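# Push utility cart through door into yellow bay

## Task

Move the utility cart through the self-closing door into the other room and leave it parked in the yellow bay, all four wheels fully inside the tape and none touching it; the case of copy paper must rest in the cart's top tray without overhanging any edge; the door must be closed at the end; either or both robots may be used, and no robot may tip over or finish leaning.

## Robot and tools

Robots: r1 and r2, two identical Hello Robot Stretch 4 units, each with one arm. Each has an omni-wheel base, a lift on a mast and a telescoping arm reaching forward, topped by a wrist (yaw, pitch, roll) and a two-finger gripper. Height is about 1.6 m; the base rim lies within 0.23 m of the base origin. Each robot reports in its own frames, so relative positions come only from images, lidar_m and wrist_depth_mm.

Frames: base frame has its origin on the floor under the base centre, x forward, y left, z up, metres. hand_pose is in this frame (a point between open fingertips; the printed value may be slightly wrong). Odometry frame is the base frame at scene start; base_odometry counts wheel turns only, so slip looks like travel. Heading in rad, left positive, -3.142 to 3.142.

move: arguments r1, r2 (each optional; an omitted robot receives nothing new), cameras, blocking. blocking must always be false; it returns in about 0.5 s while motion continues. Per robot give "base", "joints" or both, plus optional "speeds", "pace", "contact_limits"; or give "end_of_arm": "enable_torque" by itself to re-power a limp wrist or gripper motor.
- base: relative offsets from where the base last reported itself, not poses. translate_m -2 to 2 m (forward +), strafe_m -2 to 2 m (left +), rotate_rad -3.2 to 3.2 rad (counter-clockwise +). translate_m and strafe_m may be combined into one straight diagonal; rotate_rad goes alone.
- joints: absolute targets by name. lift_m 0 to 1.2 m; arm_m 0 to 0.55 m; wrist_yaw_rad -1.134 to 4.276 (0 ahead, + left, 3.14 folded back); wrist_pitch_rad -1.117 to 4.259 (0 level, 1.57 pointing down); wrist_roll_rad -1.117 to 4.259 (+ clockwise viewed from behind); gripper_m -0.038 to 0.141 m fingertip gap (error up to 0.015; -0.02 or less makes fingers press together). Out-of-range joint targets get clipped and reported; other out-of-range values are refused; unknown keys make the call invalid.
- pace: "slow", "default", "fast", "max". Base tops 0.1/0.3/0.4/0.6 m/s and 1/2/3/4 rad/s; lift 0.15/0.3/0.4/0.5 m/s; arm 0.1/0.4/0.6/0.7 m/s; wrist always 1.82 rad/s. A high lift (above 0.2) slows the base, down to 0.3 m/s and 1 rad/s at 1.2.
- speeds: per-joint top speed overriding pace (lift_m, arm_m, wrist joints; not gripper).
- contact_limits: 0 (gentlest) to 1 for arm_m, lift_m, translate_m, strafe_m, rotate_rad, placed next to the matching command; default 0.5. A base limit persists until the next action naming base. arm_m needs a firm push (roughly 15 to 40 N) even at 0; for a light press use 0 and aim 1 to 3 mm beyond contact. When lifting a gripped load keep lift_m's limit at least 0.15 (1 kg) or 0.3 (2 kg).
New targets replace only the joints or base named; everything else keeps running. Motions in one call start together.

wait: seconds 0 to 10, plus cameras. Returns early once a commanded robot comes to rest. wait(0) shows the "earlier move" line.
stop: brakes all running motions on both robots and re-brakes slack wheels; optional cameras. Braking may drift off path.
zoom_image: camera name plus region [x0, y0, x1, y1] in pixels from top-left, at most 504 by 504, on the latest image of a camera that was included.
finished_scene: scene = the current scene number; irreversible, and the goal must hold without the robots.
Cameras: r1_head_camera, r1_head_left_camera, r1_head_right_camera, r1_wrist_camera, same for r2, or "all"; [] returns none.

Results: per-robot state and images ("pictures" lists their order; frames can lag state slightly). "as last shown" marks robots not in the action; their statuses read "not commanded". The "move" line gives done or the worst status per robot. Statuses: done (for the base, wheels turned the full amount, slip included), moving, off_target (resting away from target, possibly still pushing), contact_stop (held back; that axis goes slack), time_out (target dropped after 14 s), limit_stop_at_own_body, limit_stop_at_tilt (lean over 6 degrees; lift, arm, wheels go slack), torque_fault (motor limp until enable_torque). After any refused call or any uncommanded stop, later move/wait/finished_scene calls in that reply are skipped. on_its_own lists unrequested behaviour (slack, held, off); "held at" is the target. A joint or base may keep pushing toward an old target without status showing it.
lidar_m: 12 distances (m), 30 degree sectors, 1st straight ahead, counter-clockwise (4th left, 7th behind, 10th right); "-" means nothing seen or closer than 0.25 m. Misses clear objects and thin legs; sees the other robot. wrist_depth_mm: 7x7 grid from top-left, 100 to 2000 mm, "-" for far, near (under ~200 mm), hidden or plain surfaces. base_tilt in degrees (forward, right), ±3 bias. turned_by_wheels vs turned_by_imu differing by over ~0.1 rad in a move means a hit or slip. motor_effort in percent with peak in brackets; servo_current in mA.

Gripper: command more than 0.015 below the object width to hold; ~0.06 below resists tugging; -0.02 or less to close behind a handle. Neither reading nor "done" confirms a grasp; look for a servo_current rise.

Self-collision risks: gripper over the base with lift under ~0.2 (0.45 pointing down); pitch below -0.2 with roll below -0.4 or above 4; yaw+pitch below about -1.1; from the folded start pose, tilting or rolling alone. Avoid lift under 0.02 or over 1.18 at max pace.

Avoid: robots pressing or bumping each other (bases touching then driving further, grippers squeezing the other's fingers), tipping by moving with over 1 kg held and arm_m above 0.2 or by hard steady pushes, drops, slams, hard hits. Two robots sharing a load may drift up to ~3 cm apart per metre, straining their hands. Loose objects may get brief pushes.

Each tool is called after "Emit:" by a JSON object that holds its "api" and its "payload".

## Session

Emit:
{"api": "move", "payload": {"blocking": false}}

Scene clock: 0.00 s.
r1.base_odometry: x=+0.000 y=+0.000 heading=+0.000
r1.turned_by_wheels: +0.000
r1.turned_by_imu: +0.000
r1.base_tilt: forward=-1.6 right=+1.3
r1.lidar_m: 0.96 1.73 2.02 2.40 3.92 1.60 0.85 0.77 0.78 0.89 0.77 0.78
r1.base_status: not commanded
r1.joint_positions: lift_m=+0.124 arm_m=+0.000 wrist_yaw_rad=+3.194 wrist_pitch_rad=+0.002 wrist_roll_rad=+0.000 gripper_m=+0.056
r1.joint_status: not commanded
r1.measured_speeds: all 0
r1.motor_effort: lift_m=+19 arm_m=-4 wheel_0=-2 wheel_1=+1 wheel_2=+0
r1.servo_current: wrist_yaw_rad=59 wrist_pitch_rad=46 wrist_roll_rad=46 gripper_m=39
r1.hand_pose: x=-0.1216 y=+0.0722 z=+0.3019 quat_wxyz=(-0.026, -0.001, +0.000, +1.000) (m; r1's base frame)
r1.wrist_depth_mm: - 135 - - - - - / - 123 135 - - - - / - 121 191 - - - - / 110 136 194 - - - - / 137 - - - 1618 - - / 226 - 190 1098 188 1160 1118 / 224 163 750 798 768 768 759
r2.base_odometry: x=+0.000 y=+0.000 heading=+0.000
r2.turned_by_wheels: +0.000
r2.turned_by_imu: +0.000
r2.base_tilt: forward=-0.6 right=+0.1
r2.lidar_m: 1.29 1.32 1.58 2.33 2.36 2.78 1.41 1.41 2.77 2.39 2.42 1.48
r2.base_status: not commanded
r2.joint_positions: lift_m=+0.200 arm_m=+0.000 wrist_yaw_rad=+3.211 wrist_pitch_rad=+0.001 wrist_roll_rad=+0.000 gripper_m=+0.056
r2.joint_status: not commanded
r2.measured_speeds: all 0
r2.motor_effort: lift_m=+18 arm_m=-4 wheel_0=-1 wheel_1=+1 wheel_2=+1
r2.servo_current: wrist_yaw_rad=46 wrist_pitch_rad=39 wrist_roll_rad=52 gripper_m=52
r2.hand_pose: x=-0.1229 y=+0.0671 z=+0.3779 quat_wxyz=(-0.035, -0.001, +0.000, +0.999) (m; r2's base frame)
r2.wrist_depth_mm: - - 137 - - - - / - - 137 - - - - / - 109 138 - - - - / - 140 175 - - - - / 214 - - - - - - / 213 1281 196 1255 190 1336 1182 / 208 243 866 - - 854 878
pictures: r1_head_camera, r1_head_left_camera, r1_head_right_camera, r1_wrist_camera, r2_head_camera, r2_head_left_camera, r2_head_right_camera, r2_wrist_camera
Images, in order (width x height): r1_head_camera 420x560, r1_head_left_camera 420x672, r1_head_right_camera 420x672, r1_wrist_camera 616x392, r2_head_camera 420x560, r2_head_left_camera 420x672, r2_head_right_camera 420x672, r2_wrist_camera 616x392.

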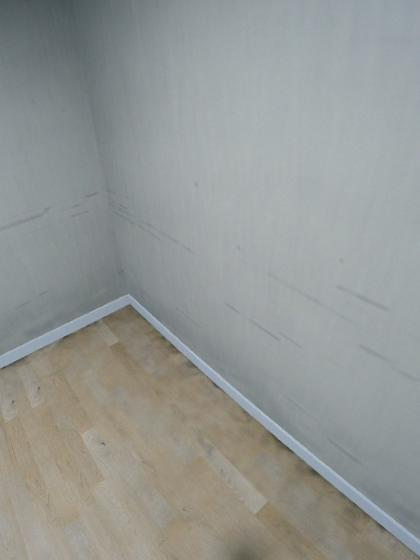

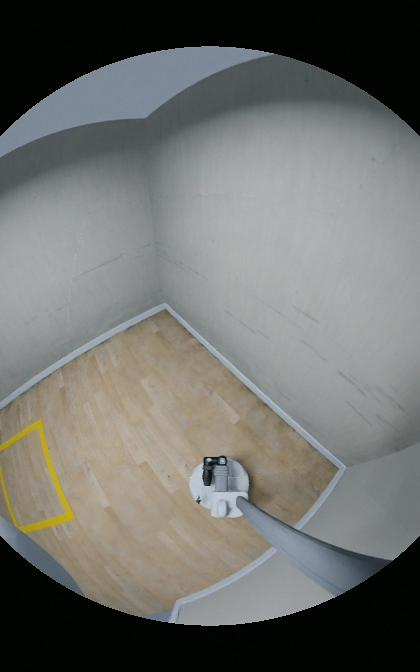

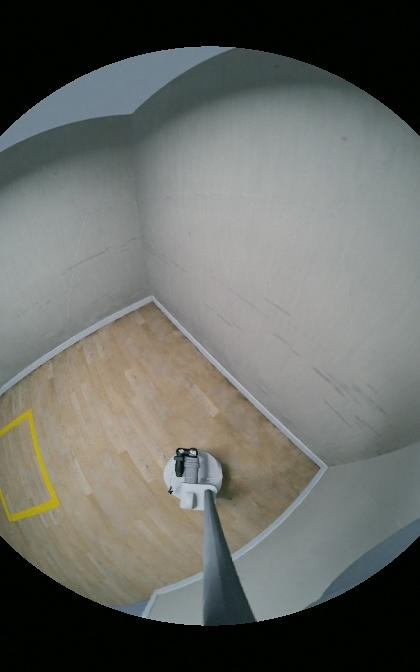

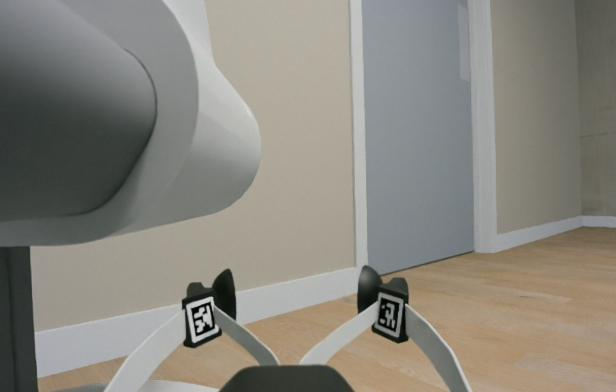

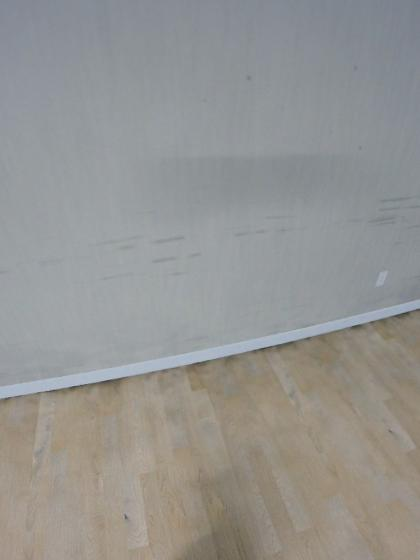

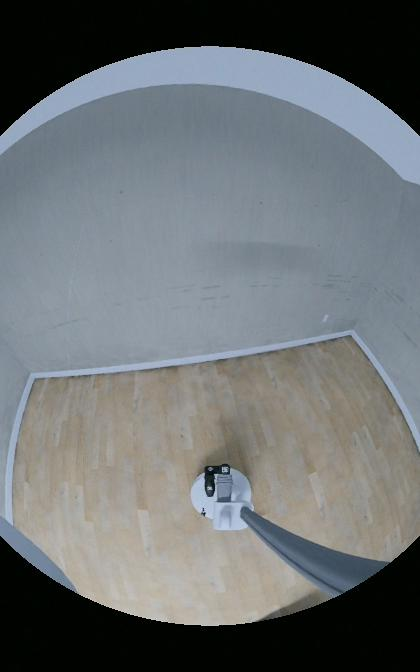

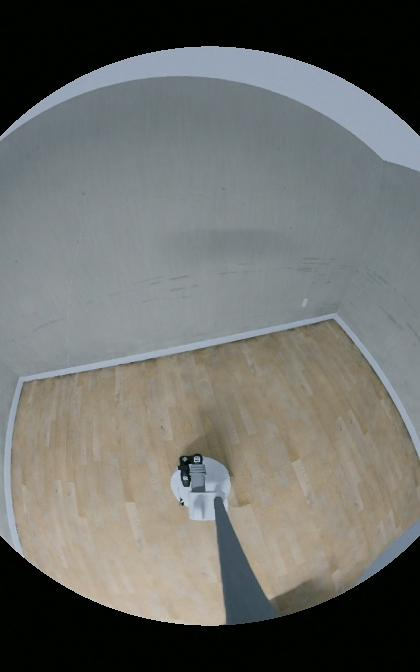

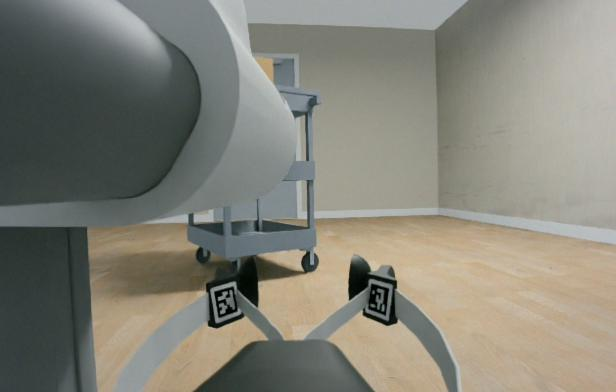

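Emit:
{"api": "move", "payload": {"r1": {"base":{"rotate_rad":2.93},"joints":{"wrist_yaw_rad":0,"lift_m":0.685}}, "r2": {"base":{"rotate_rad":3.15},"joints":{"wrist_yaw_rad":0,"lift_m":0.9}}, "blocking": false, "cameras": []}}

Emit:
{"api": "wait", "payload": {"seconds": 5, "cameras": []}}

Emit:
{"api": "wait", "payload": {"seconds": 3, "cameras": ["r1_head_camera","r1_head_left_camera","r2_head_camera","r2_head_left_camera","r2_head_right_camera","r2_wrist_camera"]}}

Scene clock: 46.57 s.
move: r1 moving; r2 moving
r1.base_odometry: x=+0.000 y=+0.000 heading=+0.253
r1.turned_by_wheels: +0.253
r1.turned_by_imu: +0.253
r1.base_tilt: forward=-1.6 right=+1.3
r1.lidar_m: 1.15 2.01 2.11 2.98 2.65 1.07 0.80 0.74 0.81 0.80 0.72 0.82
r1.base_status: rotate_rad moving
r1.joint_positions: lift_m=+0.162 arm_m=+0.000 wrist_yaw_rad=+2.607 wrist_pitch_rad=+0.002 wrist_roll_rad=+0.000 gripper_m=+0.056
r1.joint_status: lift_m moving; wrist_yaw_rad moving
r1.measured_speeds: translate_m=+0.000 strafe_m=+0.000 rotate_rad=+0.974 lift_m=+0.146 arm_m=+0.000 wrist_yaw_rad=-1.820 wrist_pitch_rad=+0.000 wrist_roll_rad=+0.000
r1.motor_effort: lift_m=+24(27) arm_m=-2(4) wheel_0=-7(9) wheel_1=-6(7) wheel_2=-6(7)
r1.servo_current: wrist_yaw_rad=85(130) wrist_pitch_rad=39(52) wrist_roll_rad=33(65) gripper_m=39(46)
r1.hand_pose: x=-0.0327 y=+0.2221 z=+0.3395 quat_wxyz=(+0.264, -0.001, +0.000, +0.965) (m; r1's base frame)
r1.wrist_depth_mm: - - 1336 - - - - / - - 1366 - - - - / - - 1397 - - - - / - - 1366 - - - - / - - 1308 - - - - / - - 190 1281 188 1229 1229 / - 820 831 866 854 820 866
r2.base_odometry: x=+0.000 y=+0.000 heading=+0.252
r2.turned_by_wheels: +0.252
r2.turned_by_imu: +0.245
r2.base_tilt: forward=-0.7 right=+0.0
r2.lidar_m: 1.29 1.38 1.94 2.33 2.46 3.37 1.44 3.35 2.49 2.40 1.84 1.36
r2.base_status: rotate_rad moving
r2.joint_positions: lift_m=+0.238 arm_m=+0.000 wrist_yaw_rad=+2.649 wrist_pitch_rad=+0.001 wrist_roll_rad=+0.000 gripper_m=+0.056
r2.joint_status: lift_m moving; wrist_yaw_rad moving
r2.measured_speeds: translate_m=+0.002 strafe_m=+0.000 rotate_rad=+0.977 lift_m=+0.146 arm_m=+0.000 wrist_yaw_rad=-1.743 wrist_pitch_rad=+0.000 wrist_roll_rad=+0.000
r2.motor_effort: lift_m=+23(25) arm_m=-4(4) wheel_0=-4(9) wheel_1=-10(10) wheel_2=-10(11)
r2.servo_current: wrist_yaw_rad=130(130) wrist_pitch_rad=46(46) wrist_roll_rad=52(65) gripper_m=46(52)
r2.hand_pose: x=-0.0417 y=+0.2135 z=+0.4157 quat_wxyz=(+0.244, -0.001, +0.000, +0.970) (m; r2's base frame)
r2.wrist_depth_mm: - - - - - - - / 1576 1661 - - - - - / 228 - - - - - - / - - - - - - - / - 1921 - - - - - / 1430 1366 196 1430 190 1464 1281 / 1008 931 1008 - - 960 931
pictures: none
No camera images: "cameras" was empty.

Scene clock: 49.23 s.
earlier move: r1 done; r2 moving
r1.base_odometry: x=+0.000 y=+0.000 heading=+2.930
r1.turned_by_wheels: +2.677
r1.turned_by_imu: +2.691
r1.base_tilt: forward=-1.6 right=+1.3
r1.lidar_m: 1.02 0.76 0.73 0.82 0.79 0.75 0.83 1.24 2.05 2.18 3.19 2.34
r1.base_status: done
r1.joint_positions: lift_m=+0.685 arm_m=+0.000 wrist_yaw_rad=+0.003 wrist_pitch_rad=+0.002 wrist_roll_rad=+0.000 gripper_m=+0.056
r1.joint_status: all done
r1.measured_speeds: all 0
r1.motor_effort: lift_m=+24(28) arm_m=-3(4) wheel_0=-3(10) wheel_1=-1(9) wheel_2=-1(8)
r1.servo_current: wrist_yaw_rad=39(130) wrist_pitch_rad=33(52) wrist_roll_rad=39(65) gripper_m=39(52)
r1.hand_pose: x=+0.4595 y=-0.0867 z=+0.8621 quat_wxyz=(+1.000, +0.000, +0.001, +0.001) (m; r1's base frame)
r1.wrist_depth_mm: - - 1060 - - - - / - - 1060 - - - - / - - 1042 - 1921 - - / - - 1042 - 1983 - - / - - 1008 - - - - / - - 190 - 188 - - / - 140 178 137 1808 1863 -
r2.base_odometry: x=+0.000 y=+0.000 heading=-3.134
r2.turned_by_wheels: +2.897
r2.turned_by_imu: +2.820
r2.base_tilt: forward=-0.7 right=+0.1
r2.lidar_m: 1.41 1.41 2.75 2.38 2.43 1.55 1.31 1.28 1.57 2.33 2.34 2.76
r2.base_status: done
r2.joint_positions: lift_m=+0.896 arm_m=+0.000 wrist_yaw_rad=+0.003 wrist_pitch_rad=+0.001 wrist_roll_rad=+0.000 gripper_m=+0.056
r2.joint_status: lift_m moving; wrist_yaw_rad moving
r2.measured_speeds: translate_m=+0.000 strafe_m=+0.000 rotate_rad=+0.000 lift_m=+0.054 arm_m=+0.000 wrist_yaw_rad=+0.000 wrist_pitch_rad=+0.000 wrist_roll_rad=+0.000
r2.motor_effort: lift_m=+20(26) arm_m=-4(4) wheel_0=-4(11) wheel_1=-3(10) wheel_2=-5(13)
r2.servo_current: wrist_yaw_rad=46(130) wrist_pitch_rad=39(46) wrist_roll_rad=46(65) gripper_m=52(59)
r2.hand_pose: x=+0.4596 y=-0.0866 z=+1.0737 quat_wxyz=(+1.000, +0.000, +0.001, +0.001) (m; r2's base frame)
r2.wrist_depth_mm: - - - - - - - / - - - - - - - / - - - - - - - / - - - - - - - / - - 1464 - - - - / - - 192 - 190 - - / - - - - - - -
wait: 2.67 of 5 s (r1 has come to rest)
pictures: none
No camera images: "cameras" was empty.

Scene clock: 49.67 s.
earlier move: r2 done
r1.base_odometry: x=+0.000 y=+0.000 heading=+2.930
r1.turned_by_wheels: +0.000
r1.turned_by_imu: +0.000
r1.base_tilt: forward=-1.6 right=+1.3
r1.lidar_m: 1.01 0.78 0.73 0.81 0.79 0.75 0.84 1.24 2.03 2.19 3.17 2.33
r1.base_status: done
r1.joint_positions: lift_m=+0.685 arm_m=+0.000 wrist_yaw_rad=+0.003 wrist_pitch_rad=+0.002 wrist_roll_rad=+0.000 gripper_m=+0.056
r1.joint_status: all done
r1.measured_speeds: all 0
r1.motor_effort: lift_m=+24(28) arm_m=-4(4) wheel_0=-3(10) wheel_1=-1(9) wheel_2=-1(8)
r1.servo_current: wrist_yaw_rad=39(130) wrist_pitch_rad=33(52) wrist_roll_rad=52(65) gripper_m=39(52)
r1.hand_pose: x=+0.4595 y=-0.0867 z=+0.8621 quat_wxyz=(+1.000, +0.000, +0.001, +0.001) (m; r1's base frame)
r1.wrist_depth_mm: - - 1060 - - - - / - - 1042 - - - - / - - 1025 - 1983 - - / - - 1042 - 1921 - - / - - 1025 - - - - / - - 190 - 187 - - / - 140 177 137 1921 1808 -
r2.base_odometry: x=+0.000 y=+0.000 heading=-3.134
r2.turned_by_wheels: +0.000
r2.turned_by_imu: +0.000
r2.base_tilt: forward=-0.7 right=+0.1
r2.lidar_m: 1.41 1.39 2.78 2.40 2.42 1.50 1.32 1.31 1.55 2.35 2.33 2.75
r2.base_status: done
r2.joint_positions: lift_m=+0.900 arm_m=+0.000 wrist_yaw_rad=+0.003 wrist_pitch_rad=+0.001 wrist_roll_rad=+0.000 gripper_m=+0.056
r2.joint_status: all done
r2.measured_speeds: all 0
r2.motor_effort: lift_m=+21(26) arm_m=-4(4) wheel_0=-4(11) wheel_1=-4(10) wheel_2=-6(13)
r2.servo_current: wrist_yaw_rad=39(130) wrist_pitch_rad=39(46) wrist_roll_rad=39(65) gripper_m=52(59)
r2.hand_pose: x=+0.4596 y=-0.0866 z=+1.0776 quat_wxyz=(+1.000, +0.000, +0.001, +0.001) (m; r2's base frame)
r2.wrist_depth_mm: - - - - - - - / - - - - - - - / - - - - - - - / - - - - - - - / - - 1430 - - - - / - - 195 - 190 - - / - - - - - - -
wait: 0.43 of 3 s (r2 has come to rest)
pictures: r1_head_camera, r1_head_left_camera, r2_head_camera, r2_head_left_camera, r2_head_right_camera, r2_wrist_camera
Images, in order (width x height): r1_head_camera 420x560, r1_head_left_camera 420x672, r2_head_camera 420x560, r2_head_left_camera 420x672, r2_head_right_camera 420x672, r2_wrist_camera 616x392.

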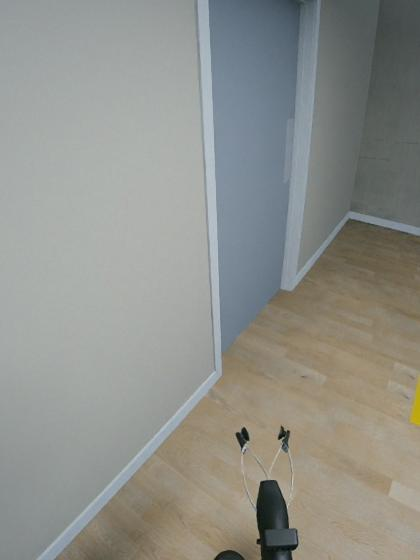

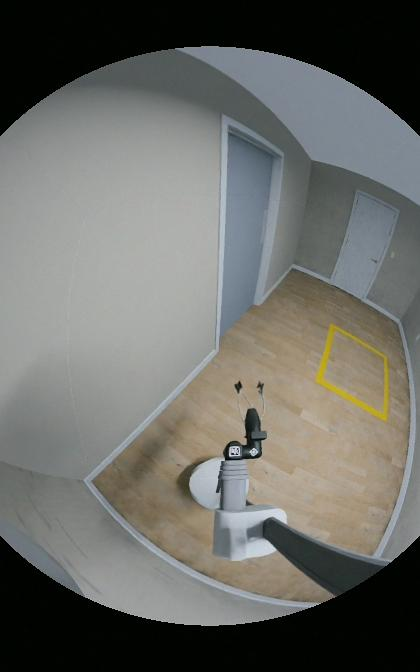

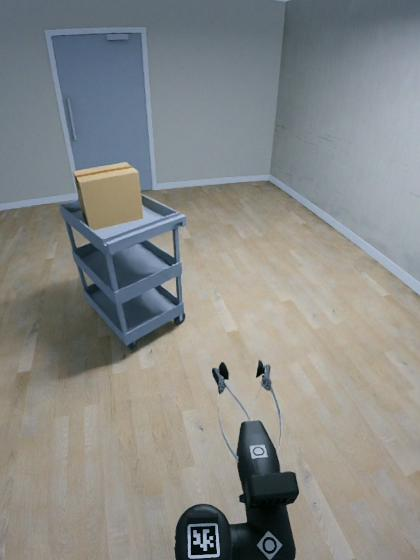

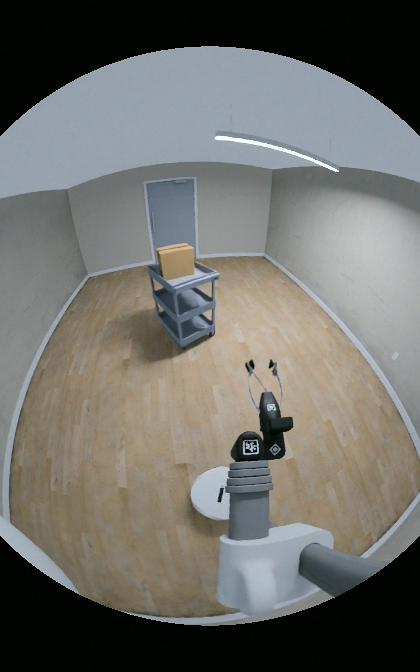

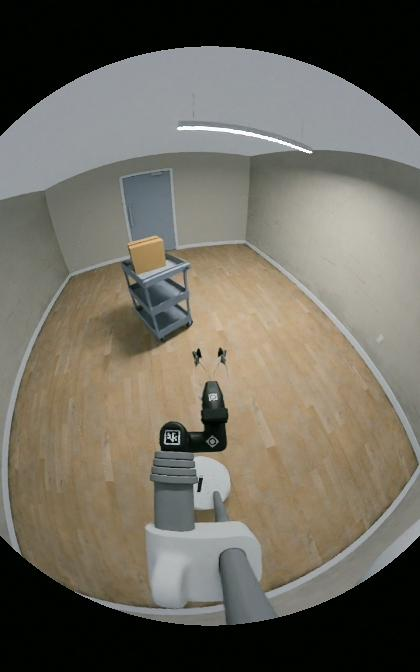

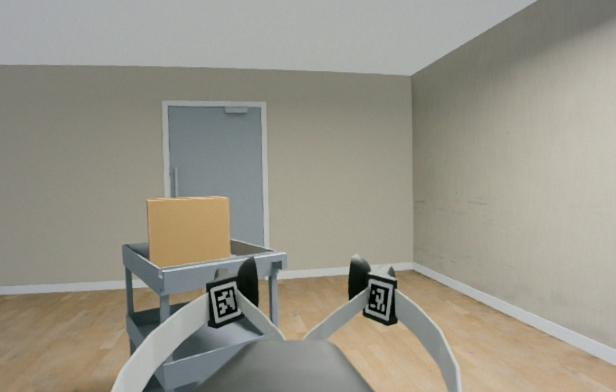

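Emit:
{"api": "zoom_image", "payload": {"camera": "r2_head_camera", "region": [40, 140, 220, 360]}}

Emit:
{"api": "move", "payload": {"r1": {"base":{"translate_m":0.973,"strafe_m":-1.347}}, "r2": {"base":{"rotate_rad":0.26}}, "blocking": false, "cameras": []}}

Emit:
{"api": "wait", "payload": {"seconds": 2, "cameras": []}}

Emit:
{"api": "move", "payload": {"r2": {"base":{"translate_m":0.35,"strafe_m":0.85}}, "blocking": false, "cameras": []}}

Emit:
{"api": "wait", "payload": {"seconds": 8, "cameras": ["r2_head_camera","r2_head_right_camera"]}}

Scaled by 2.291 from the camera's 420x560 image, which has a finer 1200x1600 frame.

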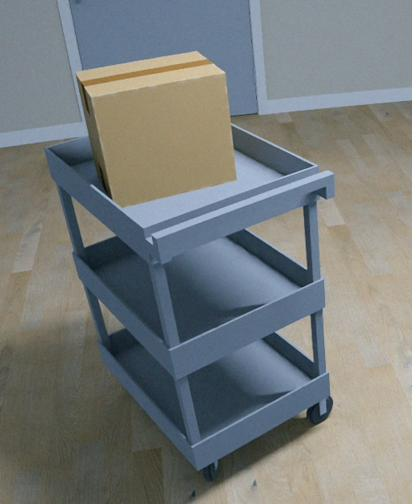

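Scene clock: 85.37 s.
move: r1 moving; r2 moving
r1.base_odometry: x=-0.013 y=+0.029 heading=+2.929
r1.turned_by_wheels: +0.000
r1.turned_by_imu: -0.001
r1.base_tilt: forward=-1.6 right=+1.2
r1.lidar_m: 1.01 0.79 0.76 0.81 0.82 0.79 0.87 1.25 2.00 2.16 3.16 2.34
r1.base_status: translate_m moving; strafe_m moving
r1.joint_positions: lift_m=+0.685 arm_m=+0.000 wrist_yaw_rad=+0.003 wrist_pitch_rad=+0.002 wrist_roll_rad=+0.000 gripper_m=+0.056
r1.joint_status: not commanded
r1.measured_speeds: translate_m=+0.072 strafe_m=-0.099 rotate_rad=+0.001 lift_m=+0.000 arm_m=+0.000 wrist_yaw_rad=+0.000 wrist_pitch_rad=+0.000 wrist_roll_rad=+0.000
r1.motor_effort: lift_m=+24(24) arm_m=-3(4) wheel_0=+7(11) wheel_1=-5(6) wheel_2=-6(8)
r1.servo_current: wrist_yaw_rad=39(59) wrist_pitch_rad=46(46) wrist_roll_rad=59(72) gripper_m=39(46)
r1.hand_pose: x=+0.4595 y=-0.0867 z=+0.8621 quat_wxyz=(+1.000, +0.000, +0.001, +0.001) (m; r1's base frame)
r1.wrist_depth_mm: - - 1008 - - - - / - - 1008 - - - - / - - 1008 - - - - / - - 1008 - - - - / - - 991 - - - - / - - 190 - 187 - - / - 141 177 136 1863 1808 -
r2.base_odometry: x=+0.000 y=+0.000 heading=-2.927
r2.turned_by_wheels: +0.207
r2.turned_by_imu: +0.202
r2.base_tilt: forward=-0.7 right=+0.1
r2.lidar_m: 1.39 3.56 2.53 2.41 1.94 1.39 1.30 1.36 1.79 2.33 2.41 3.24
r2.base_status: rotate_rad moving
r2.joint_positions: lift_m=+0.900 arm_m=+0.000 wrist_yaw_rad=+0.003 wrist_pitch_rad=+0.001 wrist_roll_rad=+0.000 gripper_m=+0.056
r2.joint_status: not commanded
r2.measured_speeds: translate_m=+0.000 strafe_m=+0.001 rotate_rad=+0.469 lift_m=+0.000 arm_m=+0.000 wrist_yaw_rad=+0.000 wrist_pitch_rad=+0.000 wrist_roll_rad=+0.000
r2.motor_effort: lift_m=+21(21) arm_m=-4(4) wheel_0=-7(10) wheel_1=-4(10) wheel_2=-6(10)
r2.servo_current: wrist_yaw_rad=46(52) wrist_pitch_rad=33(46) wrist_roll_rad=52(59) gripper_m=52(52)
r2.hand_pose: x=+0.4596 y=-0.0867 z=+1.0776 quat_wxyz=(+1.000, +0.000, +0.001, +0.001) (m; r2's base frame)
r2.wrist_depth_mm: - - - - - - - / - - - - - - - / - - - - - - - / - - - - - - - / - - - 1499 - - - / - - 195 1921 189 - - / - - - - - - -
pictures: none
No camera images: "cameras" was empty.

Scene clock: 85.90 s.
earlier move: r1 moving; r2 done
r1.base_odometry: x=-0.054 y=+0.123 heading=+2.929
r1.turned_by_wheels: +0.000
r1.turned_by_imu: +0.000
r1.base_tilt: forward=-1.6 right=+1.2
r1.lidar_m: 1.06 0.81 0.79 0.84 0.93 0.91 0.96 1.43 1.98 2.15 3.11 2.47
r1.base_status: translate_m moving; strafe_m moving
r1.joint_positions: lift_m=+0.685 arm_m=+0.000 wrist_yaw_rad=+0.003 wrist_pitch_rad=+0.002 wrist_roll_rad=+0.000 gripper_m=+0.056
r1.joint_status: not commanded
r1.measured_speeds: translate_m=+0.150 strafe_m=-0.208 rotate_rad=-0.002 lift_m=+0.000 arm_m=+0.000 wrist_yaw_rad=+0.000 wrist_pitch_rad=+0.000 wrist_roll_rad=+0.000
r1.motor_effort: lift_m=+24(24) arm_m=-4(4) wheel_0=+11(11) wheel_1=-6(7) wheel_2=-7(8)
r1.servo_current: wrist_yaw_rad=46(65) wrist_pitch_rad=39(52) wrist_roll_rad=39(72) gripper_m=52(52)
r1.hand_pose: x=+0.4595 y=-0.0867 z=+0.8622 quat_wxyz=(+1.000, +0.000, +0.001, +0.001) (m; r1's base frame)
r1.wrist_depth_mm: - - 976 - - - - / - - 976 - - - - / - - 946 - - - - / - - 976 - 1983 - - / - - 946 - 1863 - - / - - 190 - 187 - - / - 141 960 136 1921 1863 -
r2.base_odometry: x=+0.000 y=+0.000 heading=-2.875
r2.turned_by_wheels: +0.052
r2.turned_by_imu: +0.051
r2.base_tilt: forward=-0.7 right=+0.1
r2.lidar_m: 1.40 3.37 2.49 2.36 1.84 1.35 1.30 1.37 1.91 2.34 2.43 3.36
r2.base_status: done
r2.joint_positions: lift_m=+0.900 arm_m=+0.000 wrist_yaw_rad=+0.003 wrist_pitch_rad=+0.001 wrist_roll_rad=+0.000 gripper_m=+0.056
r2.joint_status: not commanded
r2.measured_speeds: all 0
r2.motor_effort: lift_m=+21(21) arm_m=-4(4) wheel_0=-2(10) wheel_1=-3(10) wheel_2=-4(10)
r2.servo_current: wrist_yaw_rad=52(52) wrist_pitch_rad=46(46) wrist_roll_rad=39(59) gripper_m=46(59)
r2.hand_pose: x=+0.4596 y=-0.0867 z=+1.0776 quat_wxyz=(+1.000, +0.000, +0.001, +0.001) (m; r2's base frame)
r2.wrist_depth_mm: - - - - - - - / - - - - - - - / - - - - - - - / - - - 1618 - - - / - - - 1499 - - - / - - 195 1921 189 - - / - - - - - - -
wait: 0.53 of 2 s (r2 has come to rest)
pictures: none
No camera images: "cameras" was empty.

Scene clock: 86.40 s.
earlier move: r1 moving
move: r2 moving
r1.base_odometry: x=-0.113 y=+0.258 heading=+2.930
r1.turned_by_wheels: +0.000
r1.turned_by_imu: +0.000
r1.base_tilt: forward=-1.6 right=+1.3
r1.lidar_m: 1.10 0.87 0.84 0.91 1.08 1.03 1.11 1.67 1.93 2.09 3.02 2.58
r1.base_status: translate_m moving; strafe_m moving
r1.joint_positions: lift_m=+0.685 arm_m=+0.000 wrist_yaw_rad=+0.003 wrist_pitch_rad=+0.002 wrist_roll_rad=+0.000 gripper_m=+0.056
r1.joint_status: not commanded
r1.measured_speeds: translate_m=+0.175 strafe_m=-0.243 rotate_rad=+0.001 lift_m=+0.000 arm_m=+0.000 wrist_yaw_rad=+0.000 wrist_pitch_rad=+0.000 wrist_roll_rad=+0.000
r1.motor_effort: lift_m=+24(24) arm_m=-3(4) wheel_0=+7(10) wheel_1=-4(7) wheel_2=-4(7)
r1.servo_current: wrist_yaw_rad=52(65) wrist_pitch_rad=46(46) wrist_roll_rad=46(65) gripper_m=46(52)
r1.hand_pose: x=+0.4595 y=-0.0867 z=+0.8622 quat_wxyz=(+1.000, +0.000, +0.001, +0.001) (m; r1's base frame)
r1.wrist_depth_mm: - - - 1756 - - - / - 878 - 1708 - - - / - 866 - 1661 - - - / - 878 - - - - - / - 891 - - - - - / - 878 190 - 187 - - / - 151 - 137 1921 1808 -
r2.base_odometry: x=-0.004 y=-0.031 heading=-2.875
r2.turned_by_wheels: +0.000
r2.turned_by_imu: +0.000
r2.base_tilt: forward=-0.6 right=+0.1
r2.lidar_m: 1.38 3.35 2.46 2.36 1.86 1.39 1.33 1.35 1.92 2.36 2.49 3.42
r2.base_status: translate_m moving; strafe_m moving
r2.joint_positions: lift_m=+0.900 arm_m=+0.000 wrist_yaw_rad=+0.003 wrist_pitch_rad=+0.001 wrist_roll_rad=+0.000 gripper_m=+0.056
r2.joint_status: not commanded
r2.measured_speeds: translate_m=+0.049 strafe_m=+0.113 rotate_rad=+0.002 lift_m=+0.000 arm_m=+0.000 wrist_yaw_rad=+0.000 wrist_pitch_rad=+0.000 wrist_roll_rad=+0.000
r2.motor_effort: lift_m=+21(21) arm_m=-4(4) wheel_0=-10(11) wheel_1=+11(12) wheel_2=-7(9)
r2.servo_current: wrist_yaw_rad=46(52) wrist_pitch_rad=39(46) wrist_roll_rad=46(52) gripper_m=46(52)
r2.hand_pose: x=+0.4595 y=-0.0867 z=+1.0776 quat_wxyz=(+1.000, +0.000, +0.001, +0.001) (m; r2's base frame)
r2.wrist_depth_mm: - - - - - - - / - - - - - - - / - - - - - - - / - - - 1576 - - - / - - - 1499 - - - / - - 196 1863 190 - - / - - - - - - -
pictures: none
No camera images: "cameras" was empty.

Scene clock: 90.43 s.
earlier move: r1 moving; r2 done
r1.base_odometry: x=-0.599 y=+1.366 heading=+2.930
r1.turned_by_wheels: +0.000
r1.turned_by_imu: -0.004
r1.base_tilt: forward=-1.6 right=+1.3
r1.lidar_m: 1.67 1.39 1.27 1.33 1.94 2.16 2.02 1.58 1.53 1.62 2.40 2.52
r1.base_status: translate_m moving; strafe_m moving
r1.joint_positions: lift_m=+0.685 arm_m=+0.000 wrist_yaw_rad=+0.003 wrist_pitch_rad=+0.002 wrist_roll_rad=+0.000 gripper_m=+0.056
r1.joint_status: not commanded
r1.measured_speeds: translate_m=+0.174 strafe_m=-0.242 rotate_rad=+0.003 lift_m=+0.000 arm_m=+0.000 wrist_yaw_rad=+0.000 wrist_pitch_rad=+0.000 wrist_roll_rad=+0.000
r1.motor_effort: lift_m=+24(24) arm_m=-4(4) wheel_0=+8(10) wheel_1=-3(7) wheel_2=-5(7)
r1.servo_current: wrist_yaw_rad=52(78) wrist_pitch_rad=52(52) wrist_roll_rad=52(65) gripper_m=46(52)
r1.hand_pose: x=+0.4595 y=-0.0867 z=+0.8622 quat_wxyz=(+1.000, +0.000, +0.001, +0.001) (m; r1's base frame)
r1.wrist_depth_mm: 1078 - - - - - - / 1060 - - - - - - / 1078 - - - - - - / 1078 - - - - - - / 1060 - - - - - - / 1098 - 190 - 187 - - / 1078 141 - 143 1983 1808 1863
r2.base_odometry: x=-0.114 y=-0.912 heading=-2.875
r2.turned_by_wheels: +0.000
r2.turned_by_imu: +0.002
r2.base_tilt: forward=-0.7 right=+0.1
r2.lidar_m: 4.12 2.18 1.59 1.49 1.64 1.71 1.64 1.74 2.38 3.18 3.33 1.33
r2.base_status: done
r2.joint_positions: lift_m=+0.900 arm_m=+0.000 wrist_yaw_rad=+0.003 wrist_pitch_rad=+0.001 wrist_roll_rad=+0.000 gripper_m=+0.056
r2.joint_status: not commanded
r2.measured_speeds: all 0
r2.motor_effort: lift_m=+21(21) arm_m=-4(4) wheel_0=-3(11) wheel_1=+1(12) wheel_2=-4(9)
r2.servo_current: wrist_yaw_rad=46(65) wrist_pitch_rad=46(52) wrist_roll_rad=46(59) gripper_m=52(59)
r2.hand_pose: x=+0.4595 y=-0.0867 z=+1.0776 quat_wxyz=(+1.000, +0.000, +0.001, +0.001) (m; r2's base frame)
r2.wrist_depth_mm: - - - - - - - / - - - - - - - / - - - - - - - / - - - - - - 1160 / - - - - - 1255 1098 / - - 196 - 190 - - / - - - - - - -
wait: 4.03 of 8 s (r2 has come to rest)
pictures: r2_head_camera, r2_head_right_camera
Images, in order (width x height): r2_head_camera 420x560, r2_head_right_camera 420x672.

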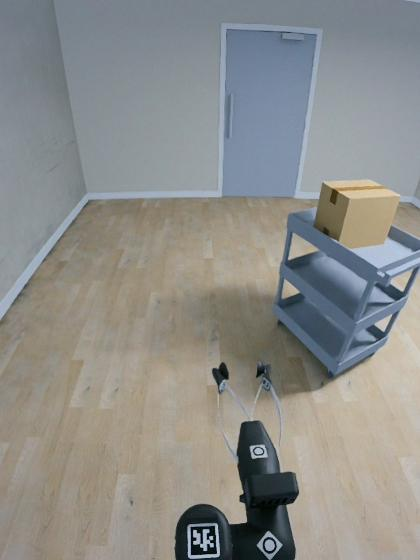

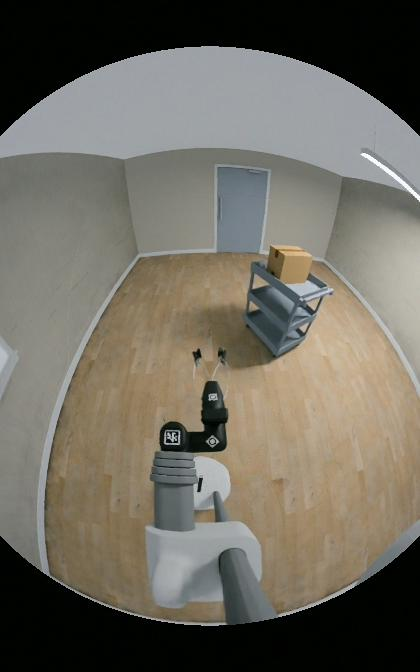

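Emit:
{"api": "move", "payload": {"r2": {"base":{"translate_m":2.0},"joints":{"gripper_m":0.075},"pace":"fast"}, "blocking": false, "cameras": []}}

Emit:
{"api": "move", "payload": {"r1": {"base":{"rotate_rad":1.0}}, "blocking": false, "cameras": []}}

Emit:
{"api": "wait", "payload": {"seconds": 3, "cameras": ["r1_head_camera"]}}

Emit:
{"api": "wait", "payload": {"seconds": 7, "cameras": ["r1_head_camera","r2_head_camera","r2_wrist_camera","r1_head_left_camera"]}}

Scene clock: 103.40 s.
earlier move: r1 done
move: r2 moving
r1.base_odometry: x=-0.668 y=+1.522 heading=+2.930
r1.turned_by_wheels: +0.000
r1.turned_by_imu: -0.001
r1.base_tilt: forward=-1.6 right=+1.3
r1.lidar_m: 1.74 1.39 1.39 1.39 2.05 2.33 2.00 1.51 1.48 1.56 2.30 2.36
r1.base_status: done
r1.joint_positions: lift_m=+0.685 arm_m=+0.000 wrist_yaw_rad=+0.003 wrist_pitch_rad=+0.002 wrist_roll_rad=+0.000 gripper_m=+0.056
r1.joint_status: not commanded
r1.measured_speeds: all 0
r1.motor_effort: lift_m=+24(24) arm_m=-3(4) wheel_0=+1(1) wheel_1=-2(2) wheel_2=+0(0)
r1.servo_current: wrist_yaw_rad=46(65) wrist_pitch_rad=46(52) wrist_roll_rad=52(52) gripper_m=39(46)
r1.hand_pose: x=+0.4595 y=-0.0867 z=+0.8622 quat_wxyz=(+1.000, +0.000, +0.001, +0.001) (m; r1's base frame)
r1.wrist_depth_mm: - - - - - - - / - - - - - - - / - - - - - - - / - - - - - - - / - - - - - - - / - - 190 - 187 - - / - 141 189 143 - 1808 -
r2.base_odometry: x=-0.153 y=-0.923 heading=-2.875
r2.turned_by_wheels: +0.000
r2.turned_by_imu: +0.001
r2.base_tilt: forward=-0.7 right=+0.1
r2.lidar_m: 4.09 2.22 1.59 1.53 1.64 1.76 1.68 1.79 2.46 3.19 1.69 1.28
r2.base_status: translate_m moving
r2.joint_positions: lift_m=+0.900 arm_m=+0.000 wrist_yaw_rad=+0.003 wrist_pitch_rad=+0.001 wrist_roll_rad=+0.000 gripper_m=+0.071
r2.joint_status: gripper_m moving
r2.measured_speeds: translate_m=+0.158 strafe_m=-0.001 rotate_rad=+0.000 lift_m=+0.000 arm_m=+0.000 wrist_yaw_rad=+0.000 wrist_pitch_rad=+0.000 wrist_roll_rad=+0.000
r2.motor_effort: lift_m=+21(21) arm_m=-4(4) wheel_0=+8(11) wheel_1=+7(9) wheel_2=-13(14)
r2.servo_current: wrist_yaw_rad=39(52) wrist_pitch_rad=39(46) wrist_roll_rad=39(59) gripper_m=39(85)
r2.hand_pose: x=+0.4595 y=-0.0867 z=+1.0776 quat_wxyz=(+1.000, +0.000, +0.001, +0.001) (m; r2's base frame)
r2.wrist_depth_mm: - - - - - - - / - - - - - - - / - - - - - - - / - - - - - - 1160 / - - - - - 1160 1060 / - - 191 - 195 1576 - / - - - - - - -
pictures: none
No camera images: "cameras" was empty.

Scene clock: 103.90 s.
earlier move: r2 moving
move: r1 moving
r1.base_odometry: x=-0.668 y=+1.522 heading=-3.101
r1.turned_by_wheels: +0.253
r1.turned_by_imu: +0.253
r1.base_tilt: forward=-1.6 right=+1.3
r1.lidar_m: 1.48 1.38 1.39 1.61 2.32 2.34 1.64 1.46 1.46 1.81 2.32 2.37
r1.base_status: rotate_rad moving
r1.joint_positions: lift_m=+0.685 arm_m=+0.000 wrist_yaw_rad=+0.002 wrist_pitch_rad=+0.002 wrist_roll_rad=+0.000 gripper_m=+0.056
r1.joint_status: not commanded
r1.measured_speeds: translate_m=+0.002 strafe_m=-0.001 rotate_rad=+0.974 lift_m=+0.000 arm_m=+0.000 wrist_yaw_rad=+0.000 wrist_pitch_rad=+0.000 wrist_roll_rad=+0.000
r1.motor_effort: lift_m=+24(24) arm_m=-4(4) wheel_0=-8(8) wheel_1=-8(8) wheel_2=-6(8)
r1.servo_current: wrist_yaw_rad=39(59) wrist_pitch_rad=46(52) wrist_roll_rad=46(59) gripper_m=39(46)
r1.hand_pose: x=+0.4595 y=-0.0868 z=+0.8622 quat_wxyz=(+1.000, +0.000, +0.001, +0.001) (m; r1's base frame)
r1.wrist_depth_mm: - - - - - - - / 1098 - - - - - 1708 / 1060 - - - - - 1756 / 1098 - - - - - 1808 / 1098 - - - - - 1808 / 1098 - 190 - 187 - 1756 / - 163 - 137 1983 1863 1756
r2.base_odometry: x=-0.272 y=-0.955 heading=-2.875
r2.turned_by_wheels: +0.000
r2.turned_by_imu: +0.000
r2.base_tilt: forward=-0.7 right=+0.0
r2.lidar_m: 3.98 2.20 1.56 1.52 1.64 1.89 1.80 1.89 2.65 3.18 1.35 1.19
r2.base_status: translate_m moving
r2.joint_positions: lift_m=+0.900 arm_m=+0.000 wrist_yaw_rad=+0.003 wrist_pitch_rad=+0.001 wrist_roll_rad=+0.000 gripper_m=+0.075
r2.joint_status: all done
r2.measured_speeds: translate_m=+0.322 strafe_m=+0.002 rotate_rad=-0.002 lift_m=+0.000 arm_m=+0.000 wrist_yaw_rad=+0.000 wrist_pitch_rad=+0.000 wrist_roll_rad=+0.000
r2.motor_effort: lift_m=+21(21) arm_m=-4(4) wheel_0=+6(10) wheel_1=+7(10) wheel_2=-15(15)
r2.servo_current: wrist_yaw_rad=39(59) wrist_pitch_rad=39(46) wrist_roll_rad=52(59) gripper_m=52(65)
r2.hand_pose: x=+0.4595 y=-0.0867 z=+1.0776 quat_wxyz=(+1.000, +0.000, +0.001, +0.001) (m; r2's base frame)
r2.wrist_depth_mm: - - - - - - - / - - - - - - - / - - - - - - - / - - - - - - 1182 / - - - - - 1182 946 / - - 190 - 190 - 960 / - - - - - - -
pictures: none
No camera images: "cameras" was empty.

Scene clock: 105.10 s.
earlier move: r1 done; r2 moving
r1.base_odometry: x=-0.668 y=+1.522 heading=-2.354
r1.turned_by_wheels: +0.747
r1.turned_by_imu: +0.751
r1.base_tilt: forward=-1.5 right=+1.3
r1.lidar_m: 1.39 1.39 1.93 2.33 2.03 1.52 1.46 1.53 2.14 2.34 1.84 1.41
r1.base_status: done
r1.joint_positions: lift_m=+0.685 arm_m=+0.000 wrist_yaw_rad=+0.002 wrist_pitch_rad=+0.002 wrist_roll_rad=+0.000 gripper_m=+0.056
r1.joint_status: not commanded
r1.measured_speeds: all 0
r1.motor_effort: lift_m=+24(24) arm_m=-4(4) wheel_0=-4(9) wheel_1=-1(8) wheel_2=-1(8)
r1.servo_current: wrist_yaw_rad=52(65) wrist_pitch_rad=39(52) wrist_roll_rad=52(65) gripper_m=46(46)
r1.hand_pose: x=+0.4595 y=-0.0868 z=+0.8622 quat_wxyz=(+1.000, +0.000, +0.001, +0.001) (m; r1's base frame)
r1.wrist_depth_mm: - 1182 - - - 1098 - / - 1160 - - 1160 1160 - / - 1138 - - 1138 1138 - / - 1160 - - - 1118 - / - 1138 - - - 1160 - / - 1118 189 - 187 - - / - 163 - 137 - - -
r2.base_odometry: x=-0.717 y=-1.077 heading=-2.875
r2.turned_by_wheels: +0.000
r2.turned_by_imu: +0.001
r2.base_tilt: forward=-0.7 right=+0.1
r2.lidar_m: 3.49 2.15 1.62 1.50 1.58 2.28 2.26 2.37 3.32 3.19 0.89 0.95
r2.base_status: translate_m moving
r2.joint_positions: lift_m=+0.900 arm_m=+0.000 wrist_yaw_rad=+0.003 wrist_pitch_rad=+0.001 wrist_roll_rad=+0.000 gripper_m=+0.075
r2.joint_status: all done
r2.measured_speeds: translate_m=+0.391 strafe_m=-0.001 rotate_rad=+0.000 lift_m=+0.000 arm_m=+0.000 wrist_yaw_rad=+0.000 wrist_pitch_rad=+0.000 wrist_roll_rad=+0.000
r2.motor_effort: lift_m=+21(21) arm_m=-4(4) wheel_0=+8(11) wheel_1=+7(10) wheel_2=-10(15)
r2.servo_current: wrist_yaw_rad=52(59) wrist_pitch_rad=39(46) wrist_roll_rad=39(59) gripper_m=52(65)
r2.hand_pose: x=+0.4595 y=-0.0867 z=+1.0776 quat_wxyz=(+1.000, +0.000, +0.001, +0.001) (m; r2's base frame)
r2.wrist_depth_mm: - - - - - - - / - - - - - - - / - - - - - - - / - - - - - - - / - - - - - - - / - - 190 - 189 - - / - - - - - - -
wait: 1.20 of 3 s (r1 has come to rest)
pictures: r1_head_camera
Images, in order (width x height): r1_head_camera 420x560.

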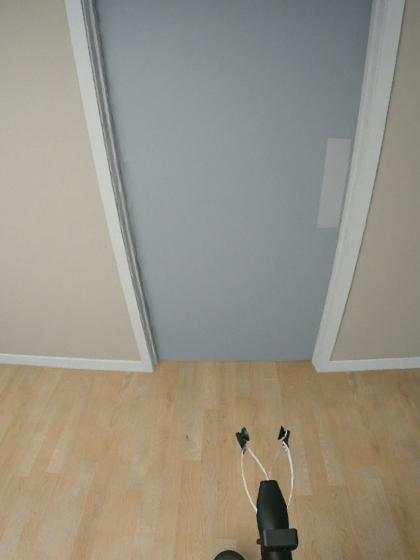

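Scene clock: 109.53 s.
earlier move: r2 done
r1.base_odometry: x=-0.668 y=+1.522 heading=-2.354
r1.turned_by_wheels: +0.000
r1.turned_by_imu: +0.000
r1.base_tilt: forward=-1.6 right=+1.3
r1.lidar_m: 1.38 1.40 1.93 2.32 2.05 1.51 1.45 1.54 2.15 2.35 1.84 1.42
r1.base_status: done
r1.joint_positions: lift_m=+0.685 arm_m=+0.000 wrist_yaw_rad=+0.002 wrist_pitch_rad=+0.002 wrist_roll_rad=+0.000 gripper_m=+0.056
r1.joint_status: not commanded
r1.measured_speeds: all 0
r1.motor_effort: lift_m=+24(24) arm_m=-4(4) wheel_0=-4(9) wheel_1=-1(8) wheel_2=-1(8)
r1.servo_current: wrist_yaw_rad=52(72) wrist_pitch_rad=39(52) wrist_roll_rad=46(65) gripper_m=39(52)
r1.hand_pose: x=+0.4595 y=-0.0868 z=+0.8622 quat_wxyz=(+1.000, +0.000, +0.001, +0.001) (m; r1's base frame)
r1.wrist_depth_mm: - 1138 - - - 1098 - / - 1160 - - 1182 1138 - / - 1160 - - 1160 1160 - / - 1182 - - - 1138 - / - 1138 - - - 1160 - / - 1098 190 - 187 - - / - 163 - 137 - - -
r2.base_odometry: x=-2.043 y=-1.438 heading=-2.875
r2.turned_by_wheels: +0.000
r2.turned_by_imu: +0.002
r2.base_tilt: forward=-0.7 right=+0.1
r2.lidar_m: 2.15 2.14 1.56 1.50 1.62 2.20 3.70 0.95 0.61 0.83 3.03 2.26
r2.base_status: done
r2.joint_positions: lift_m=+0.900 arm_m=+0.000 wrist_yaw_rad=+0.003 wrist_pitch_rad=+0.001 wrist_roll_rad=+0.000 gripper_m=+0.075
r2.joint_status: all done
r2.measured_speeds: all 0
r2.motor_effort: lift_m=+21(21) arm_m=-4(4) wheel_0=+2(11) wheel_1=+3(10) wheel_2=-3(15)
r2.servo_current: wrist_yaw_rad=52(59) wrist_pitch_rad=39(52) wrist_roll_rad=39(59) gripper_m=46(65)
r2.hand_pose: x=+0.4595 y=-0.0867 z=+1.0776 quat_wxyz=(+1.000, +0.000, +0.001, +0.001) (m; r2's base frame)
r2.wrist_depth_mm: - - - - - - - / - - - - - - - / - - - - - - - / - - - - - - - / - - - - - - - / - - 190 - 186 - - / - - - - - - -
wait: 4.43 of 7 s (r2 has come to rest)
pictures: r1_head_camera, r1_head_left_camera, r2_head_camera, r2_wrist_camera
Images, in order (width x height): r1_head_camera 420x560, r1_head_left_camera 420x672, r2_head_camera 420x560, r2_wrist_camera 616x392.

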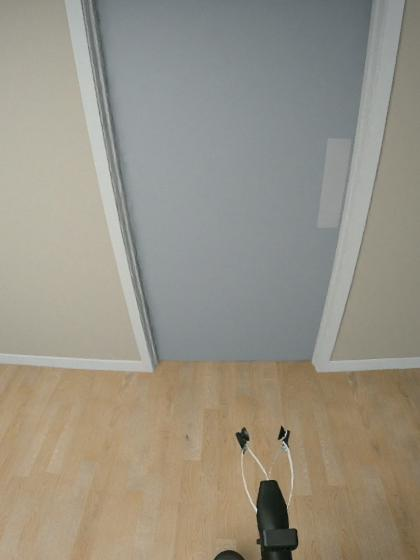

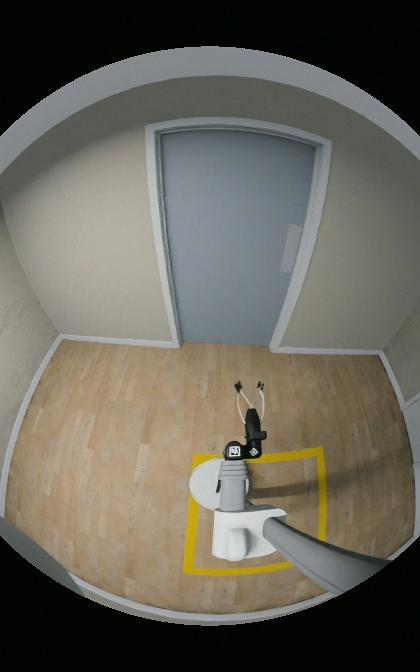

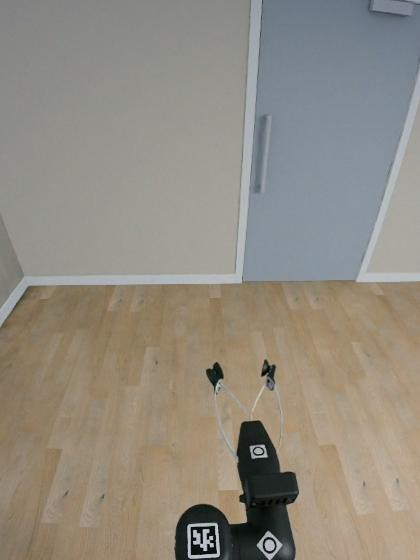

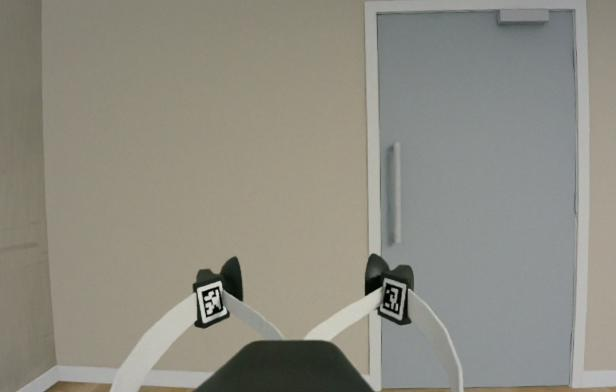

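Emit:
{"api": "move", "payload": {"r2": {"base":{"translate_m":1.57,"strafe_m":-0.404}}, "blocking": false, "cameras": []}}

Emit:
{"api": "wait", "payload": {"seconds": 9, "cameras": ["r2_wrist_camera"]}}

Scene clock: 117.97 s.
move: r2 moving
r1: as last shown
r1.lidar_m: 1.39 1.40 1.93 2.31 2.04 1.53 1.46 1.54 2.18 2.36 1.83 1.42
r1.motor_effort: lift_m=+24(24) arm_m=-4(4) wheel_0=-4(5) wheel_1=-1(1) wheel_2=-1(1)
r1.servo_current: wrist_yaw_rad=59(65) wrist_pitch_rad=39(46) wrist_roll_rad=39(72) gripper_m=46(46)
r1.wrist_depth_mm: - 1138 - - - 1118 - / - 1160 - - 1160 1138 - / - 1160 - - 1160 1160 - / - 1138 - - - 1182 - / - 1118 - - - 1160 - / - 1098 190 - 187 - - / - 164 - 137 - - -
r2.base_odometry: x=-2.076 y=-1.439 heading=-2.875
r2.turned_by_wheels: +0.000
r2.turned_by_imu: +0.001
r2.base_tilt: forward=-0.7 right=+0.1
r2.lidar_m: 2.13 2.16 1.58 1.53 1.61 2.25 3.74 0.91 0.64 0.85 3.02 2.22
r2.base_status: translate_m moving; strafe_m moving
r2.joint_positions: lift_m=+0.900 arm_m=+0.000 wrist_yaw_rad=+0.003 wrist_pitch_rad=+0.001 wrist_roll_rad=+0.000 gripper_m=+0.075
r2.joint_status: not commanded
r2.measured_speeds: translate_m=+0.120 strafe_m=-0.031 rotate_rad=+0.001 lift_m=+0.000 arm_m=+0.000 wrist_yaw_rad=+0.000 wrist_pitch_rad=+0.000 wrist_roll_rad=+0.000
r2.motor_effort: lift_m=+21(21) arm_m=-4(4) wheel_0=+10(10) wheel_1=+3(8) wheel_2=-11(13)
r2.servo_current: wrist_yaw_rad=52(52) wrist_pitch_rad=39(46) wrist_roll_rad=39(52) gripper_m=52(52)
r2.hand_pose: x=+0.4595 y=-0.0867 z=+1.0776 quat_wxyz=(+1.000, +0.000, +0.001, +0.001) (m; r2's base frame)
r2.wrist_depth_mm: - - - - - - - / 1921 - - - - - - / - - - - - - - / - - - - - - - / - - - - - - - / - - 189 - 186 - - / - - - - - - -
pictures: none
No camera images: "cameras" was empty.

Scene clock: 124.33 s.
earlier move: r2 done
r1.base_odometry: x=-0.668 y=+1.522 heading=-2.354
r1.turned_by_wheels: +0.000
r1.turned_by_imu: +0.000
r1.base_tilt: forward=-1.6 right=+1.2
r1.lidar_m: 1.38 1.39 1.93 2.30 2.04 1.52 1.44 1.54 2.15 2.35 1.84 1.38
r1.base_status: not commanded
r1.joint_positions: lift_m=+0.685 arm_m=+0.000 wrist_yaw_rad=+0.002 wrist_pitch_rad=+0.002 wrist_roll_rad=+0.000 gripper_m=+0.056
r1.joint_status: not commanded
r1.measured_speeds: all 0
r1.motor_effort: lift_m=+24(24) arm_m=-4(4) wheel_0=-4(5) wheel_1=-1(2) wheel_2=-1(1)
r1.servo_current: wrist_yaw_rad=46(72) wrist_pitch_rad=39(52) wrist_roll_rad=39(72) gripper_m=39(52)
r1.hand_pose: x=+0.4595 y=-0.0868 z=+0.8622 quat_wxyz=(+1.000, +0.000, +0.001, +0.001) (m; r1's base frame)
r1.wrist_depth_mm: - 1118 - - - 1098 - / - 1160 - - 1160 1160 - / - 1138 - - 1160 1138 - / - 1160 - - - 1182 - / - 1098 - - - 1138 - / - 1118 191 - 187 - - / - 163 - 137 - - -
r2.base_odometry: x=-3.664 y=-1.462 heading=-2.875
r2.turned_by_wheels: +0.000
r2.turned_by_imu: +0.002
r2.base_tilt: forward=-0.7 right=+0.1
r2.lidar_m: 0.54 0.64 0.87 1.89 2.00 2.75 1.80 1.78 2.96 2.20 0.85 0.60
r2.base_status: done
r2.joint_positions: lift_m=+0.900 arm_m=+0.000 wrist_yaw_rad=+0.003 wrist_pitch_rad=+0.001 wrist_roll_rad=+0.000 gripper_m=+0.075
r2.joint_status: not commanded
r2.measured_speeds: all 0
r2.motor_effort: lift_m=+21(21) arm_m=-4(4) wheel_0=+2(12) wheel_1=+4(8) wheel_2=-4(14)
r2.servo_current: wrist_yaw_rad=59(65) wrist_pitch_rad=33(52) wrist_roll_rad=59(65) gripper_m=52(59)
r2.hand_pose: x=+0.4595 y=-0.0867 z=+1.0776 quat_wxyz=(+1.000, +0.000, +0.001, +0.001) (m; r2's base frame)
r2.wrist_depth_mm: 384 377 373 366 364 357 351 / 387 382 373 370 366 359 353 / 392 382 375 370 364 359 355 / 392 384 379 370 370 364 359 / 394 387 373 370 370 364 362 / 397 389 191 304 191 366 362 / 397 392 377 - 375 366 362
wait: 6.37 of 9 s (r2 has come to rest)
pictures: r2_wrist_camera
Images, in order (width x height): r2_wrist_camera 616x392.

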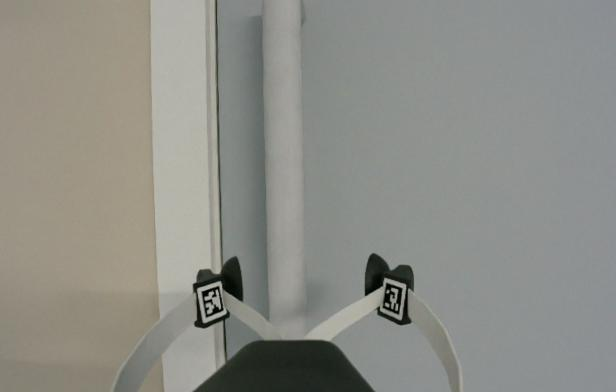

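Emit:
{"api": "move", "payload": {"r2": {"base":{"translate_m":0.128,"strafe_m":0.013},"pace":"slow"}, "blocking": false, "cameras": []}}

Emit:
{"api": "wait", "payload": {"seconds": 4, "cameras": ["r2_wrist_camera"]}}

Scene clock: 130.40 s.
move: r2 moving
r1: as last shown
r1.base_tilt: forward=-1.6 right=+1.3
r1.lidar_m: 1.39 1.41 1.94 2.32 2.05 1.53 1.44 1.53 2.18 2.38 1.84 1.42
r1.motor_effort: lift_m=+24(24) arm_m=-4(4) wheel_0=-4(5) wheel_1=-1(1) wheel_2=-1(1)
r1.servo_current: wrist_yaw_rad=65(65) wrist_pitch_rad=39(52) wrist_roll_rad=52(65) gripper_m=39(46)
r1.wrist_depth_mm: - 1138 - - - 1098 - / - 1160 - - 1160 1160 - / - 1160 - - 1182 1138 - / - 1160 - - - 1182 - / - 1118 - - - 1160 - / - 1098 190 - 187 - - / - 163 - 137 - - -
r2.base_odometry: x=-3.676 y=-1.467 heading=-2.875
r2.turned_by_wheels: +0.000
r2.turned_by_imu: +0.000
r2.base_tilt: forward=-0.7 right=+0.0
r2.lidar_m: 0.49 0.61 0.86 1.88 1.98 2.75 1.81 1.80 2.96 2.13 0.81 0.59
r2.base_status: translate_m moving; strafe_m moving
r2.joint_positions: lift_m=+0.900 arm_m=+0.000 wrist_yaw_rad=+0.003 wrist_pitch_rad=+0.001 wrist_roll_rad=+0.000 gripper_m=+0.075
r2.joint_status: not commanded
r2.measured_speeds: translate_m=+0.048 strafe_m=+0.005 rotate_rad=+0.000 lift_m=+0.000 arm_m=+0.000 wrist_yaw_rad=+0.000 wrist_pitch_rad=+0.000 wrist_roll_rad=+0.000
r2.motor_effort: lift_m=+21(21) arm_m=-4(4) wheel_0=+4(6) wheel_1=+6(7) wheel_2=-8(11)
r2.servo_current: wrist_yaw_rad=52(52) wrist_pitch_rad=39(52) wrist_roll_rad=46(52) gripper_m=52(52)
r2.hand_pose: x=+0.4595 y=-0.0867 z=+1.0776 quat_wxyz=(+1.000, +0.000, +0.001, +0.001) (m; r2's base frame)
r2.wrist_depth_mm: 373 368 362 355 351 343 342 / 375 368 362 355 355 347 343 / 377 373 364 357 355 351 347 / 382 375 368 289 357 351 349 / 384 379 362 359 359 355 349 / 387 379 193 293 191 357 353 / 389 379 366 - 366 355 355
pictures: none
No camera images: "cameras" was empty.

Scene clock: 132.47 s.
earlier move: r2 done
r1.base_odometry: x=-0.668 y=+1.522 heading=-2.354
r1.turned_by_wheels: +0.000
r1.turned_by_imu: +0.000
r1.base_tilt: forward=-1.6 right=+1.3
r1.lidar_m: 1.37 1.39 1.91 2.31 2.04 1.51 1.46 1.54 2.17 2.34 1.86 1.42
r1.base_status: not commanded
r1.joint_positions: lift_m=+0.685 arm_m=+0.000 wrist_yaw_rad=+0.002 wrist_pitch_rad=+0.002 wrist_roll_rad=+0.000 gripper_m=+0.056
r1.joint_status: not commanded
r1.measured_speeds: all 0
r1.motor_effort: lift_m=+24(24) arm_m=-4(4) wheel_0=-4(5) wheel_1=-1(2) wheel_2=-1(1)
r1.servo_current: wrist_yaw_rad=46(65) wrist_pitch_rad=39(52) wrist_roll_rad=46(72) gripper_m=46(52)
r1.hand_pose: x=+0.4595 y=-0.0868 z=+0.8622 quat_wxyz=(+1.000, +0.000, +0.001, +0.001) (m; r1's base frame)
r1.wrist_depth_mm: - 1182 - - - 1078 - / - 1160 - - 1160 1160 - / - 1138 - - 1160 1160 - / - 1160 - - - 1182 - / - 1118 - - - 1182 - / - 1138 190 - 187 - - / - 163 - 137 - - -
r2.base_odometry: x=-3.784 y=-1.508 heading=-2.875
r2.turned_by_wheels: +0.000
r2.turned_by_imu: +0.001
r2.base_tilt: forward=-0.7 right=+0.0
r2.lidar_m: 0.39 0.50 0.69 1.87 1.97 2.72 1.95 1.93 2.99 1.74 0.66 0.50
r2.base_status: done
r2.joint_positions: lift_m=+0.900 arm_m=+0.000 wrist_yaw_rad=+0.003 wrist_pitch_rad=+0.001 wrist_roll_rad=+0.000 gripper_m=+0.075
r2.joint_status: not commanded
r2.measured_speeds: all 0
r2.motor_effort: lift_m=+21(21) arm_m=-4(4) wheel_0=+4(11) wheel_1=+6(9) wheel_2=-7(11)
r2.servo_current: wrist_yaw_rad=39(65) wrist_pitch_rad=46(52) wrist_roll_rad=39(59) gripper_m=52(59)
r2.hand_pose: x=+0.4595 y=-0.0867 z=+1.0776 quat_wxyz=(+1.000, +0.000, +0.001, +0.001) (m; r2's base frame)
r2.wrist_depth_mm: 253 237 248 170 240 237 233 / 255 239 249 166 241 237 235 / 256 241 250 170 242 240 237 / 259 241 251 171 244 240 237 / 260 243 253 171 245 241 238 / 263 244 189 169 198 243 239 / 263 246 256 - 247 243 241
wait: 2.07 of 4 s (r2 has come to rest)
pictures: r2_wrist_camera
Images, in order (width x height): r2_wrist_camera 616x392.

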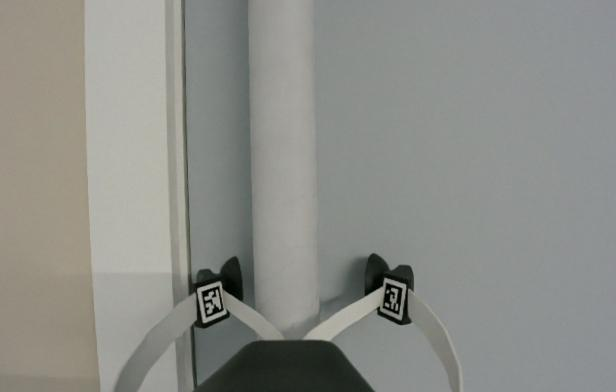

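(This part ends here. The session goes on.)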